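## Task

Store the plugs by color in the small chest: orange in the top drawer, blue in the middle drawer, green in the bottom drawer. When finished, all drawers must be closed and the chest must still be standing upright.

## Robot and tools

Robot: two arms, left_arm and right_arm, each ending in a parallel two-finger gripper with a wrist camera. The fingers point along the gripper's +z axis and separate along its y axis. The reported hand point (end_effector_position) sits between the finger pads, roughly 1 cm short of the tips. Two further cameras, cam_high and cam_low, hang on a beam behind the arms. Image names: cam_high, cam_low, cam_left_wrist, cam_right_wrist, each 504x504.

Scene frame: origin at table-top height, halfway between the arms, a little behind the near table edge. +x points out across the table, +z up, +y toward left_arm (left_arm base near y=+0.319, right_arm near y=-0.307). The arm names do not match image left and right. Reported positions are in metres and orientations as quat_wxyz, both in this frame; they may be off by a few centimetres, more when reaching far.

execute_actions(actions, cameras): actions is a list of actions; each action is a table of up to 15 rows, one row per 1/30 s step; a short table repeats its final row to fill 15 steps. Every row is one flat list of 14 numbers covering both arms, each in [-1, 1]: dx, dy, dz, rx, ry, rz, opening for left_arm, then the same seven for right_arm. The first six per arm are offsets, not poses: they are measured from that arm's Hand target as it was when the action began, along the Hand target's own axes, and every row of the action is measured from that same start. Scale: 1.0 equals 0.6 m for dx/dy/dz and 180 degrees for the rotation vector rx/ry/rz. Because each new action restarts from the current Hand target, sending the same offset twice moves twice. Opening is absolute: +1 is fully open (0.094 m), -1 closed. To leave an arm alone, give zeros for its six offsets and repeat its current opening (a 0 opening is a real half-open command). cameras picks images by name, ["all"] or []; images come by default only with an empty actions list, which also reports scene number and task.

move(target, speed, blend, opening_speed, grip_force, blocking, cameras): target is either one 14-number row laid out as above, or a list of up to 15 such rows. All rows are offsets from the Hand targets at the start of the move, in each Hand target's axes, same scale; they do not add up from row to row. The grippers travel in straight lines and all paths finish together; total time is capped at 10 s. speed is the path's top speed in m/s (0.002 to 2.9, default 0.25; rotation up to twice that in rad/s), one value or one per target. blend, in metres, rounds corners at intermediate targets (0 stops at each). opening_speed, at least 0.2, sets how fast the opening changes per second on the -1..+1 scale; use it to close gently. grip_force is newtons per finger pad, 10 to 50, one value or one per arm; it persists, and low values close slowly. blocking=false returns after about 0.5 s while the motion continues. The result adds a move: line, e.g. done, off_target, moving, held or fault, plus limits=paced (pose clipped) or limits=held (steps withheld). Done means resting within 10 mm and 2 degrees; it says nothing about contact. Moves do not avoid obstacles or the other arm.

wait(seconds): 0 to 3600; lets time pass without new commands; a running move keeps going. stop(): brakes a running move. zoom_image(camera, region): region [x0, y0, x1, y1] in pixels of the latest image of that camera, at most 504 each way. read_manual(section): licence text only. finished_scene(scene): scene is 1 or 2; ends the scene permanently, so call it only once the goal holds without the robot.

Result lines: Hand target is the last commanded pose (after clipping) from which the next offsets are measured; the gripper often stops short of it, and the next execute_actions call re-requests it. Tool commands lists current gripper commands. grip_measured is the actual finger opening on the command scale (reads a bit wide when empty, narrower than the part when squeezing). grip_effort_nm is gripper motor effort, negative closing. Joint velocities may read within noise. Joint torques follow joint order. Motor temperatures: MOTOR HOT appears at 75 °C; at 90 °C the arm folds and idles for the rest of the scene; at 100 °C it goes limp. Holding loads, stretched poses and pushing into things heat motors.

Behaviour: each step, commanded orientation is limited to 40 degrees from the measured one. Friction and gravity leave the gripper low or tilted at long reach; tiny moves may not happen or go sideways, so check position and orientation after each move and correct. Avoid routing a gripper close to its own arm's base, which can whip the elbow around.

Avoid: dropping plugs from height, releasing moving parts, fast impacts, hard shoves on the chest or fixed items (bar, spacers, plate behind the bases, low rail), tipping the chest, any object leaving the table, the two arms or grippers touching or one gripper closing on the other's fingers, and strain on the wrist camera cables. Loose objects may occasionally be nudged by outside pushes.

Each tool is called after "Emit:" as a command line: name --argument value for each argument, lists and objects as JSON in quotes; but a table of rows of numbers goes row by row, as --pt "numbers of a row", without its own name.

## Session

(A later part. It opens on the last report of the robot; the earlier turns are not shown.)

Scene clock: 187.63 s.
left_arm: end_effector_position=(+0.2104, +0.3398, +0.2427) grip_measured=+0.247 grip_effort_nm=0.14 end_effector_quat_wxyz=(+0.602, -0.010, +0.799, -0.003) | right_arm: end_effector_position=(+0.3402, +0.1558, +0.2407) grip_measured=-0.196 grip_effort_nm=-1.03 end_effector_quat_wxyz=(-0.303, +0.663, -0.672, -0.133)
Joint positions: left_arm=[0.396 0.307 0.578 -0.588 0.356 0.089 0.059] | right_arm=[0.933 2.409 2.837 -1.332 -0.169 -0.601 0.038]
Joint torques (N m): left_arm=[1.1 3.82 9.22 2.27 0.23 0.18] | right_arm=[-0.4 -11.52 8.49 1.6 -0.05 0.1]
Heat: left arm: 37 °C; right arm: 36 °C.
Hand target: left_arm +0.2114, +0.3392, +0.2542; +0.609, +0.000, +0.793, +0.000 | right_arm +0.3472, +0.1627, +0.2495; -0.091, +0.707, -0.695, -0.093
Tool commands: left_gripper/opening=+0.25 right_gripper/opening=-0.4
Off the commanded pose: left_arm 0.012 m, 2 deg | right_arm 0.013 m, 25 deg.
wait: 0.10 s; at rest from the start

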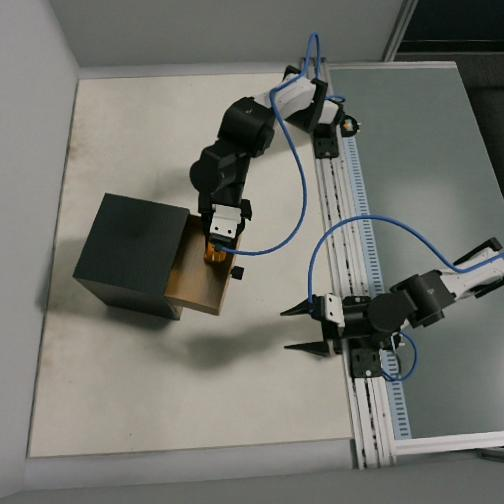

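Emit:
move --pt "0 0 0 0 0 0 0.25 -0.0717 -0.048 0.0443 0.0406 -0.0829 0.0976 -0.4" --pt "0 0 0 0 0 0 0.25 -0.055 -0.048 0.107 0.0406 -0.0829 0.0976 -0.4" --speed 0.12 --cameras '["cam_low","cam_right_wrist","cam_high"]'

Scene clock: 194.07 s.
left_arm: end_effector_position=(+0.2104, +0.3398, +0.2427) grip_measured=+0.247 grip_effort_nm=0.14 end_effector_quat_wxyz=(+0.602, -0.010, +0.799, -0.003) | right_arm: end_effector_position=(+0.3741, +0.2046, +0.1937) grip_measured=-0.196 grip_effort_nm=-1.02 end_effector_quat_wxyz=(+0.317, -0.535, +0.760, +0.189)
Joint positions: left_arm=[0.396 0.307 0.578 -0.588 0.356 0.089 0.059] | right_arm=[0.942 2.553 2.837 -1.101 -0.153 -0.26 0.038]
Joint torques (N m): left_arm=[1.11 3.66 9.07 2.28 0.23 0.19] | right_arm=[0.12 -12.26 9.13 1.56 -0.06 -0.03]
Heat: left arm: 38 °C; right arm: 38 °C.
Hand target: left_arm +0.2114, +0.3392, +0.2542; +0.609, +0.000, +0.793, +0.000 | right_arm +0.3751, +0.2116, +0.1960; +0.209, -0.568, +0.781, +0.152
Off the commanded pose: left_arm 0.012 m, 2 deg | right_arm 0.007 m, 14 deg.
elbow stopped short (right arm): the move would have taken joint 3 (elbow) straighter than the controller allows.
move: off_target (right_arm)
cam_right_wrist: T_world_to_cam=[[0.87585, -0.48195, 0.02492, -0.2377], [-0.46846, -0.86147, -0.19601, 0.42141], [0.11593, 0.16, -0.98028, 0.22007]] pos_world=[0.38009, 0.21326, 0.30425]
Images, in order (width x height): cam_high 504x504, cam_low 504x504, cam_right_wrist 504x504.

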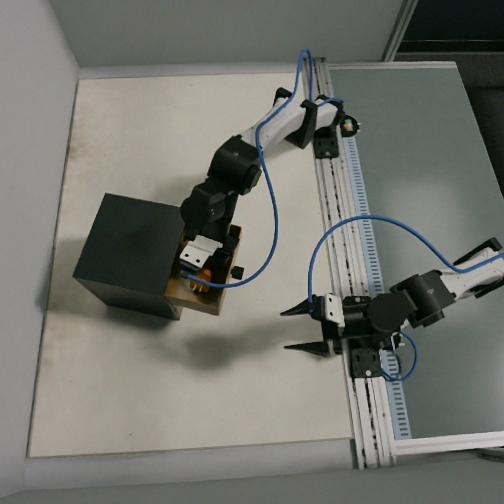

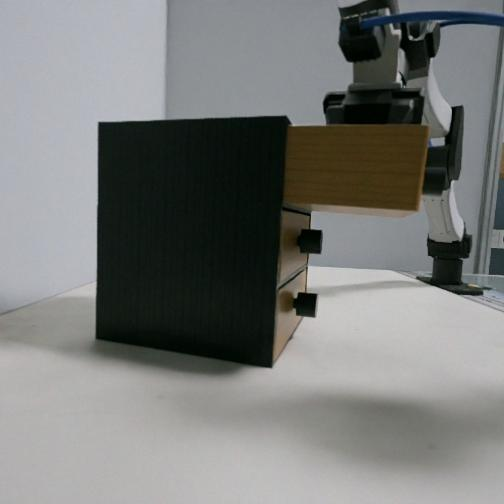

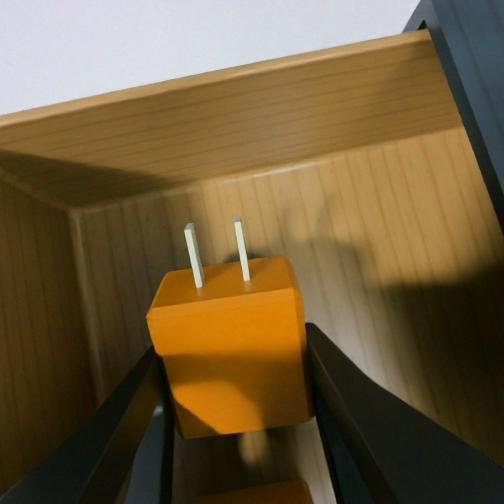

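Emit:
move --pt "0 0 0 0 0 0 0.25 0.01 0 0.0173 0 0 0 -0.4" --pt "0 0 0 0 0 0 0.25 0.01 0 0.0173 0 0 0 0.05" --pt "0 0 0 0 0 0 0.25 0.025 0 -0.13 0 0 0 0.05" --pt "0 0 0 0 0 0 0.25 0.06 0.008 -0.21 0 -0.1 0 0.05" --speed '[0.08,0.1,0.15,0.15]' --cameras '["cam_low","cam_right_wrist","cam_high"]'

Scene clock: 201.33 s.
left_arm: end_effector_position=(+0.2104, +0.3398, +0.2427) grip_measured=+0.247 grip_effort_nm=0.14 end_effector_quat_wxyz=(+0.602, -0.010, +0.799, -0.003) | right_arm: end_effector_position=(+0.3467, +0.1255, +0.2539) grip_measured=+0.048 grip_effort_nm=0.10 end_effector_quat_wxyz=(+0.296, -0.542, +0.754, +0.224)
Joint positions: left_arm=[0.396 0.307 0.578 -0.588 0.356 0.089 0.059] | right_arm=[0.85 2.117 2.319 -1.052 -0.297 -0.321 0.049]
Joint torques (N m): left_arm=[1.21 3.71 8.88 2.22 0.25 0.17] | right_arm=[-0.32 -16.13 6.39 1.62 -0.27 0.07]
Motor temperatures (°C): left_arm=[18 25 39 30 19 20 20] | right_arm=[18 40 32 22 16 20 21]
Heat: left arm: 39 °C; right arm: 40 °C.
Hand target: left_arm +0.2114, +0.3392, +0.2542; +0.609, +0.000, +0.793, +0.000 | right_arm +0.3415, +0.1235, +0.2872; +0.329, -0.537, +0.739, +0.239
Off the commanded pose: left_arm 0.012 m, 2 deg | right_arm 0.034 m, 4 deg.
elbow stopped short (right arm): the move would have taken joint 3 (elbow) straighter than the controller allows.
move: off_target (right_arm); target 2's new opening was sent with right_arm's hand 0.009 m and 13 deg from that target
cam_right_wrist: T_world_to_cam=[[0.89739, -0.43895, -0.04482, -0.24837], [-0.4389, -0.8776, -0.19284, 0.34315], [0.04531, 0.19273, -0.9802, 0.31522]] pos_world=[0.35921, 0.13138, 0.36402]
Images, in order (width x height): cam_high 504x504, cam_low 504x504, cam_right_wrist 504x504.

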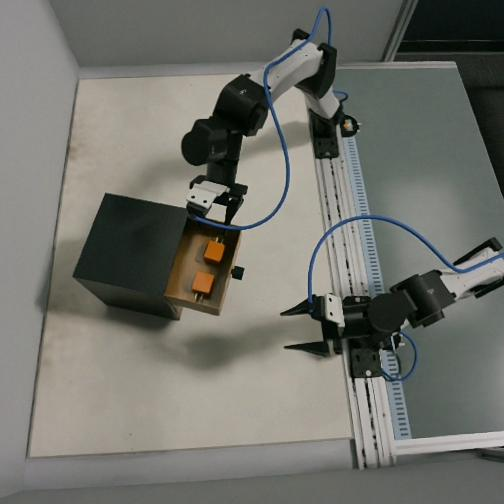

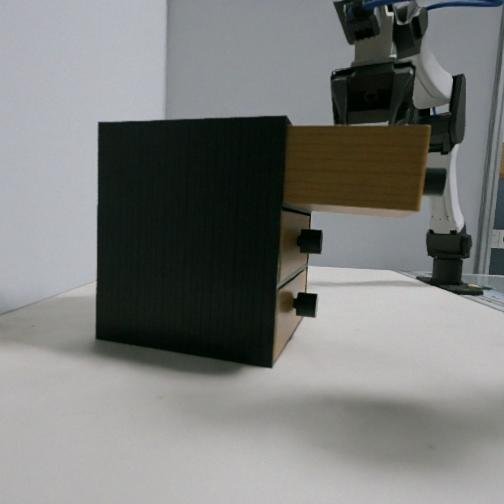

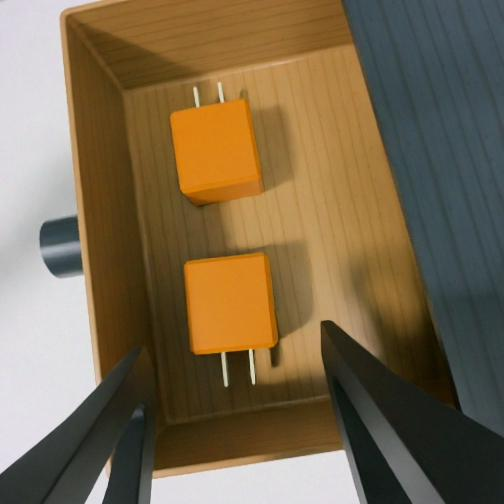

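Emit:
move --target '[0.096,-0.198,0.053,0.0912,0,0.0245,0.3,0.339,-0.06,-0.3765,0,0,0,0.05]' --speed 0.35 --cameras '["cam_low","cam_left_wrist","cam_high"]'

Scene clock: 205.27 s.
left_arm: end_effector_position=(+0.2245, +0.2212, +0.1884) grip_measured=+0.298 grip_effort_nm=0.14 end_effector_quat_wxyz=(+0.598, +0.125, +0.787, -0.089) | right_arm: end_effector_position=(+0.2792, -0.1779, +0.2786) grip_measured=+0.048 grip_effort_nm=0.10 end_effector_quat_wxyz=(+0.318, -0.534, +0.746, +0.237)
Joint positions: left_arm=[-0.529 0.345 0.334 -0.284 -0.229 -0.073 0.061] | right_arm=[0.065 1.376 1.561 -1.391 -0.756 -1.068 0.049]
Joint torques (N m): left_arm=[-0.46 2.51 7.15 2.53 -0.12 -0.1] | right_arm=[-0.81 -3.28 8.94 0.76 -0.54 -0.11]
Heat: left arm: 39 °C; right arm: 41 °C.
Hand target: left_arm +0.2272, +0.2203, +0.1904; +0.602, +0.117, +0.785, -0.090 | right_arm +0.2821, -0.1767, +0.2872; +0.329, -0.538, +0.739, +0.239
Off the commanded pose: left_arm 0.003 m, 1 deg | right_arm 0.009 m, 2 deg.
move: done
cam_left_wrist: T_world_to_cam=[[-0.39052, -0.91541, -0.0976, 0.30477], [-0.65821, 0.35176, -0.66559, 0.22886], [0.64362, -0.19569, -0.73991, 0.14292]] pos_world=[0.17767, 0.22645, 0.28782]
Images, in order (width x height): cam_high 504x504, cam_low 504x504, cam_left_wrist 504x504.

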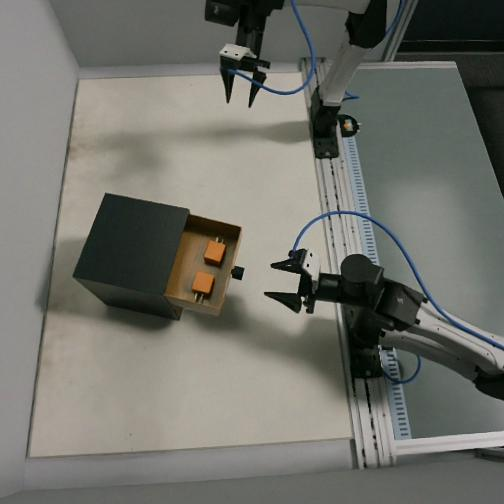

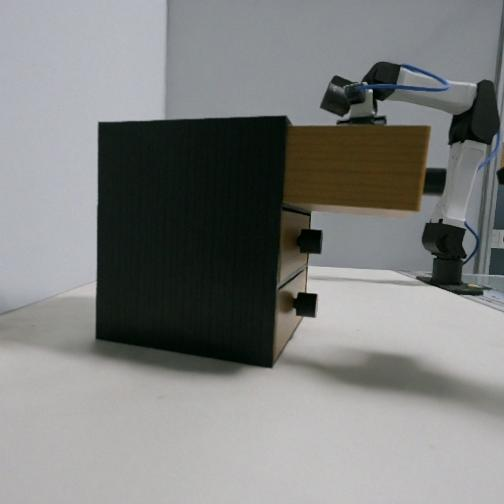

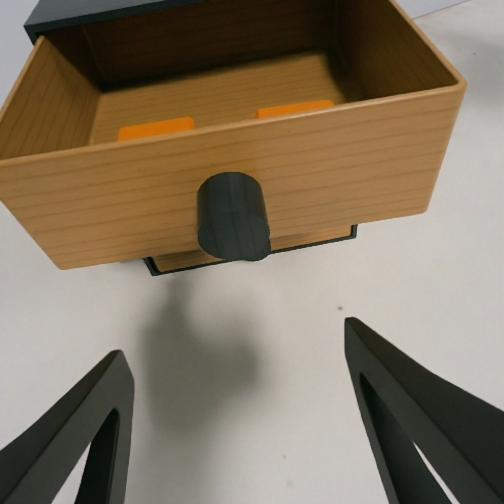

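Emit:
move --pt "-0.018 -0.004 0.1065 0 0 0 0.3 0 0 0 0 0 0 0.05" --pt "-0.018 -0.004 0.1065 0 0 0 -0.7 0 0 0 0 0 0 0.05" --pt "-0.075 -0.004 0.28 0 0 0 -0.7 0 0 0 0 0 0 0.05" --speed '[0.15,0.1,0.1]' --cameras '["cam_low","cam_left_wrist","cam_high"]'

Scene clock: 210.13 s.
left_arm: end_effector_position=(+0.3830, +0.1716, +0.1755) grip_measured=-0.466 grip_effort_nm=-1.02 end_effector_quat_wxyz=(+0.585, +0.112, +0.799, -0.082) | right_arm: end_effector_position=(+0.2790, -0.1778, +0.2786) grip_measured=+0.048 grip_effort_nm=0.10 end_effector_quat_wxyz=(+0.318, -0.535, +0.746, +0.237)
Joint positions: left_arm=[-0.387 1.348 0.617 0.408 -0.117 -0.052 0.025] | right_arm=[0.065 1.376 1.561 -1.392 -0.756 -1.069 0.049]
Joint torques (N m): left_arm=[1.33 -4.9 9.62 2.53 0.23 0.13] | right_arm=[-0.83 -3.25 8.98 0.77 -0.54 -0.11]
Heat: left arm: 38 °C; right arm: 39 °C.
Hand target: left_arm +0.3928, +0.1672, +0.1904; +0.602, +0.117, +0.785, -0.090 | right_arm +0.2821, -0.1767, +0.2872; +0.329, -0.538, +0.739, +0.239
Off the commanded pose: left_arm 0.018 m, 3 deg | right_arm 0.009 m, 2 deg.
move: off_target (left_arm); target 2's new opening was sent with left_arm's hand 0.018 m and 3 deg from that target
cam_left_wrist: T_world_to_cam=[[-0.3663, -0.9265, -0.08615, 0.31058], [-0.69024, 0.33264, -0.64259, 0.3535], [0.62401, -0.17592, -0.76135, 0.02955]] pos_world=[0.33932, 0.17536, 0.27641]
Images, in order (width x height): cam_high 504x504, cam_low 504x504, cam_left_wrist 504x504.

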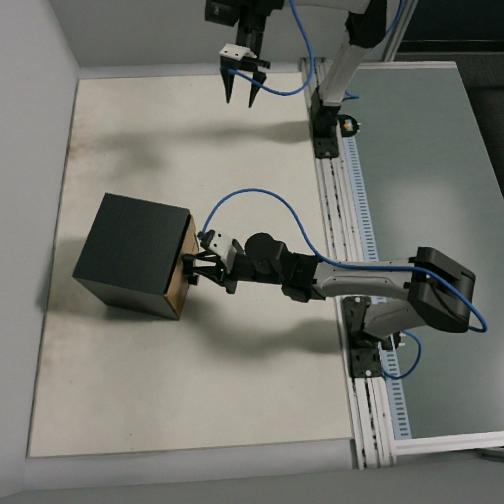

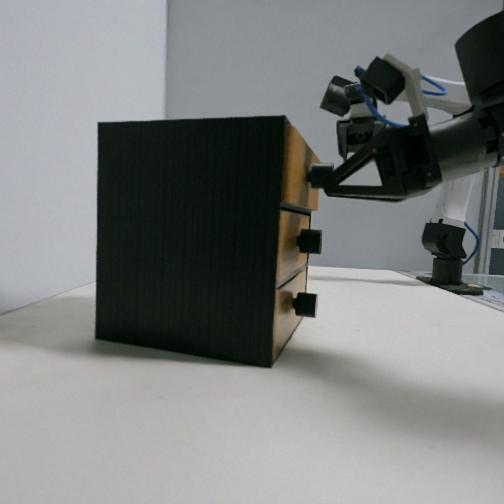

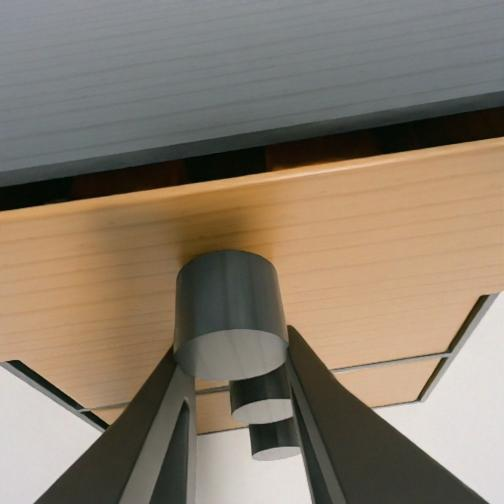

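Emit:
move --target '[-0.012,0,0.038,0,0,0,-0.7,0,0,0,0,0,0,0.05]' --speed 0.12 --cameras '["cam_left_wrist","cam_low"]'

Scene clock: 212.57 s.
left_arm: end_effector_position=(+0.4040, +0.1657, +0.1762) grip_measured=-0.466 grip_effort_nm=-1.02 end_effector_quat_wxyz=(+0.584, +0.112, +0.800, -0.081) | right_arm: end_effector_position=(+0.2790, -0.1778, +0.2786) grip_measured=+0.048 grip_effort_nm=0.10 end_effector_quat_wxyz=(+0.318, -0.535, +0.746, +0.237)
Joint positions: left_arm=[-0.377 1.438 0.695 0.417 -0.107 -0.048 0.025] | right_arm=[0.065 1.376 1.561 -1.392 -0.756 -1.069 0.049]
Joint velocities: left_arm=[within noise] | right_arm=[-0.002 -0.012 -0.002 -0.154 -0.022 -0.022 0]
Joint torques (N m): left_arm=[1.22 -5.14 9.99 2.61 0.23 0.08] | right_arm=[-0.8 -3.26 8.96 0.77 -0.54 -0.11]
Heat: left arm: 39 °C; right arm: 39 °C.
Hand target: left_arm +0.4156, +0.1600, +0.1916; +0.602, +0.117, +0.784, -0.090 | right_arm +0.2821, -0.1767, +0.2872; +0.329, -0.538, +0.739, +0.239
Off the commanded pose: left_arm 0.020 m, 3 deg | right_arm 0.009 m, 2 deg.
move: off_target (left_arm)
cam_left_wrist: T_world_to_cam=[[-0.36635, -0.92646, -0.08637, 0.31292], [-0.69276, 0.33355, -0.6394, 0.37075], [0.62118, -0.17441, -0.76401, 0.01731]] pos_world=[0.36073, 0.16926, 0.2773]
Images, in order (width x height): cam_low 504x504, cam_left_wrist 504x504.

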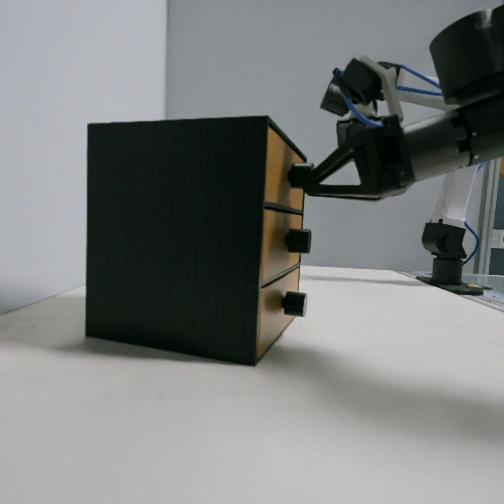

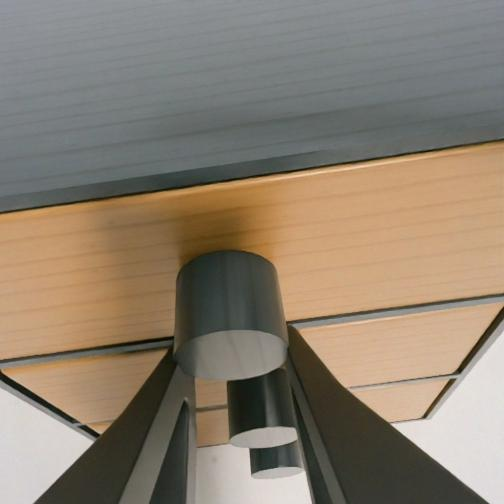

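Emit:
zoom_image --camera "cam_low" --region '[220, 100, 350, 230]'

Emit:
move --target '[-0.005,0,0.015,0,0,0,-0.7,0,0,0,0,0,0,0.05]' --speed 0.1 --cameras '["cam_left_wrist","cam_low","cam_high"]'

Scaled by 3.877 from the camera's image (finer frame: 720x720).

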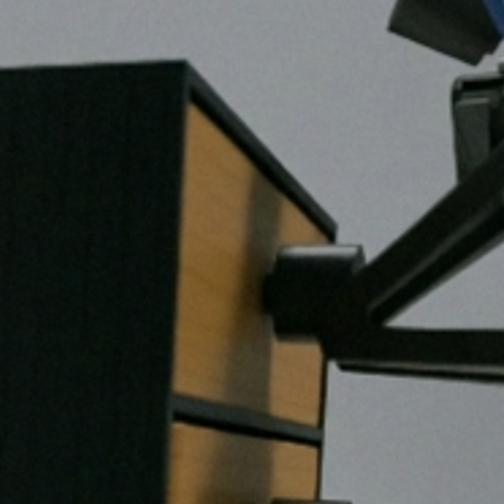

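Scene clock: 213.80 s.
left_arm: end_effector_position=(+0.4124, +0.1622, +0.1764) grip_measured=-0.466 grip_effort_nm=-1.02 end_effector_quat_wxyz=(+0.583, +0.113, +0.800, -0.081) | right_arm: end_effector_position=(+0.2790, -0.1778, +0.2786) grip_measured=+0.048 grip_effort_nm=0.10 end_effector_quat_wxyz=(+0.318, -0.535, +0.746, +0.237)
Joint positions: left_arm=[-0.377 1.475 0.729 0.418 -0.107 -0.048 0.025] | right_arm=[0.065 1.376 1.561 -1.392 -0.756 -1.069 0.049]
Joint torques (N m): left_arm=[1.58 -5.63 9.96 2.65 0.25 0.12] | right_arm=[-0.81 -3.26 8.95 0.77 -0.54 -0.1]
Heat: left arm: 39 °C; right arm: 38 °C.
Hand target: left_arm +0.4247, +0.1572, +0.1921; +0.602, +0.117, +0.785, -0.090 | right_arm +0.2821, -0.1767, +0.2872; +0.329, -0.538, +0.739, +0.239
Off the commanded pose: left_arm 0.021 m, 3 deg | right_arm 0.009 m, 2 deg.
move: off_target (left_arm)
cam_left_wrist: T_world_to_cam=[[-0.36672, -0.92624, -0.08716, 0.31297], [-0.6937, 0.33467, -0.6378, 0.37779], [0.61992, -0.17343, -0.76526, 0.01212]] pos_world=[0.36933, 0.16556, 0.2775]
Images, in order (width x height): cam_high 504x504, cam_low 504x504, cam_left_wrist 504x504.

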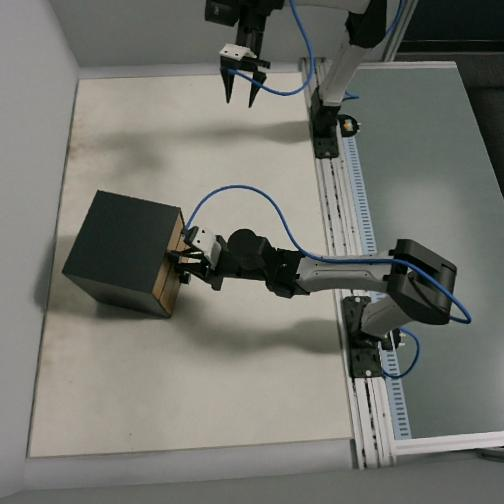

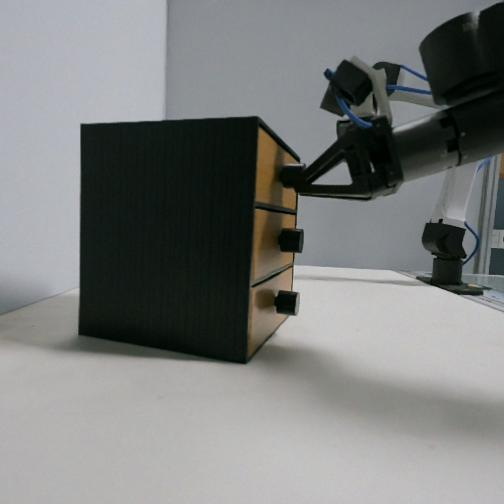

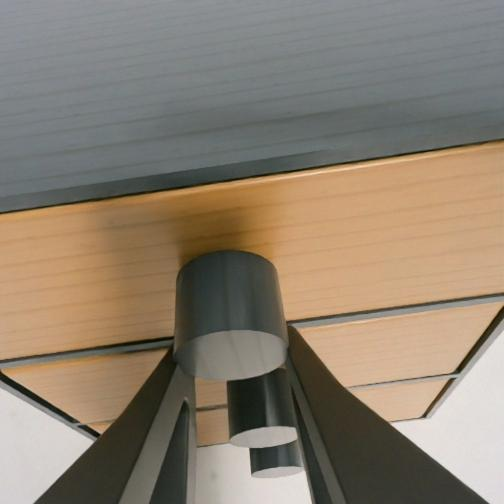

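Emit:
move --pt "0.003 0 -0.013 0 0 0 0.2 0 0 0 0 0 0 0.05" --pt "-0.026 0 -0.237 0 0 0 0.2 0 0 0 0 0 0 0.05" --opening_speed 1.5 --cameras '["cam_left_wrist","cam_low"]'

Emit:
zoom_image --camera "cam_low" --region '[200, 100, 360, 370]'

Scene clock: 218.67 s.
left_arm: end_effector_position=(+0.2969, +0.1969, +0.2344) grip_measured=+0.197 grip_effort_nm=0.14 end_effector_quat_wxyz=(+0.593, +0.123, +0.791, -0.089) | right_arm: end_effector_position=(+0.2790, -0.1778, +0.2786) grip_measured=+0.048 grip_effort_nm=0.10 end_effector_quat_wxyz=(+0.318, -0.535, +0.746, +0.237)
Joint positions: left_arm=[-0.423 0.829 0.586 -0.059 -0.129 -0.047 0.056] | right_arm=[0.065 1.376 1.561 -1.392 -0.756 -1.069 0.049]
Joint torques (N m): left_arm=[-0.35 -2.76 8.68 2.32 -0.13 -0.1] | right_arm=[-0.81 -3.26 8.96 0.77 -0.54 -0.11]
Heat: left arm: 39 °C; right arm: 37 °C.
Hand target: left_arm +0.2972, +0.1963, +0.2438; +0.602, +0.117, +0.785, -0.090 | right_arm +0.2821, -0.1767, +0.2872; +0.329, -0.538, +0.739, +0.239
Off the commanded pose: left_arm 0.010 m, 1 deg | right_arm 0.009 m, 2 deg.
move: done
cam_left_wrist: T_world_to_cam=[[-0.38847, -0.91668, -0.09381, 0.31397], [-0.66768, 0.35018, -0.65695, 0.31665], [0.63506, -0.19257, -0.74807, 0.12945]] pos_world=[0.25118, 0.20185, 0.33431]
Images, in order (width x height): cam_low 504x504, cam_left_wrist 504x504.

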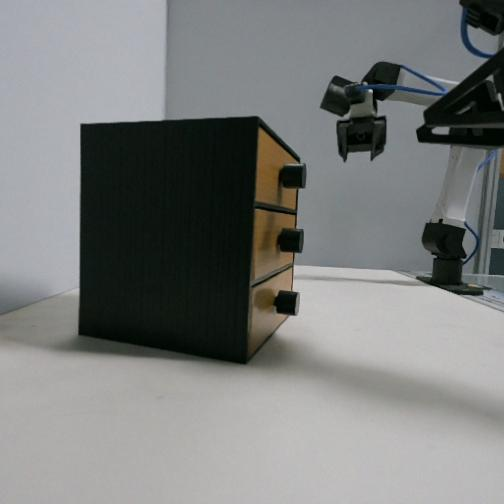

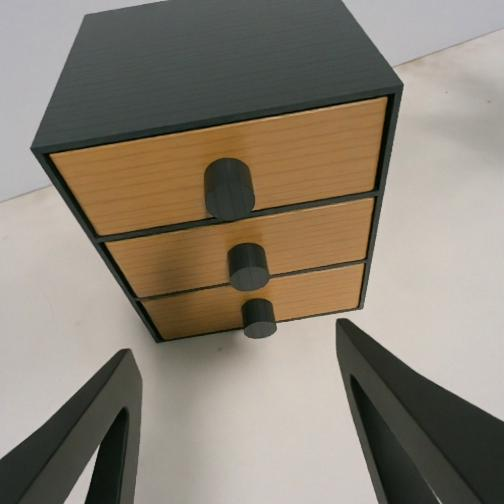

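Scaled by 1.867 from the camera's image (finer frame: 720x720).

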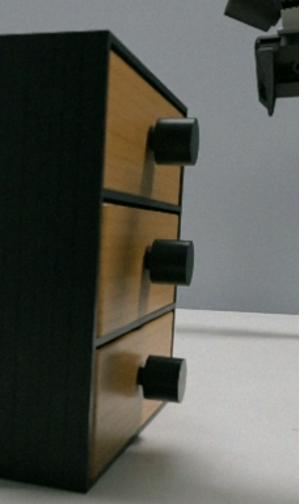

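Emit:
finished_scene --scene 2

The scene is finished: the task was done.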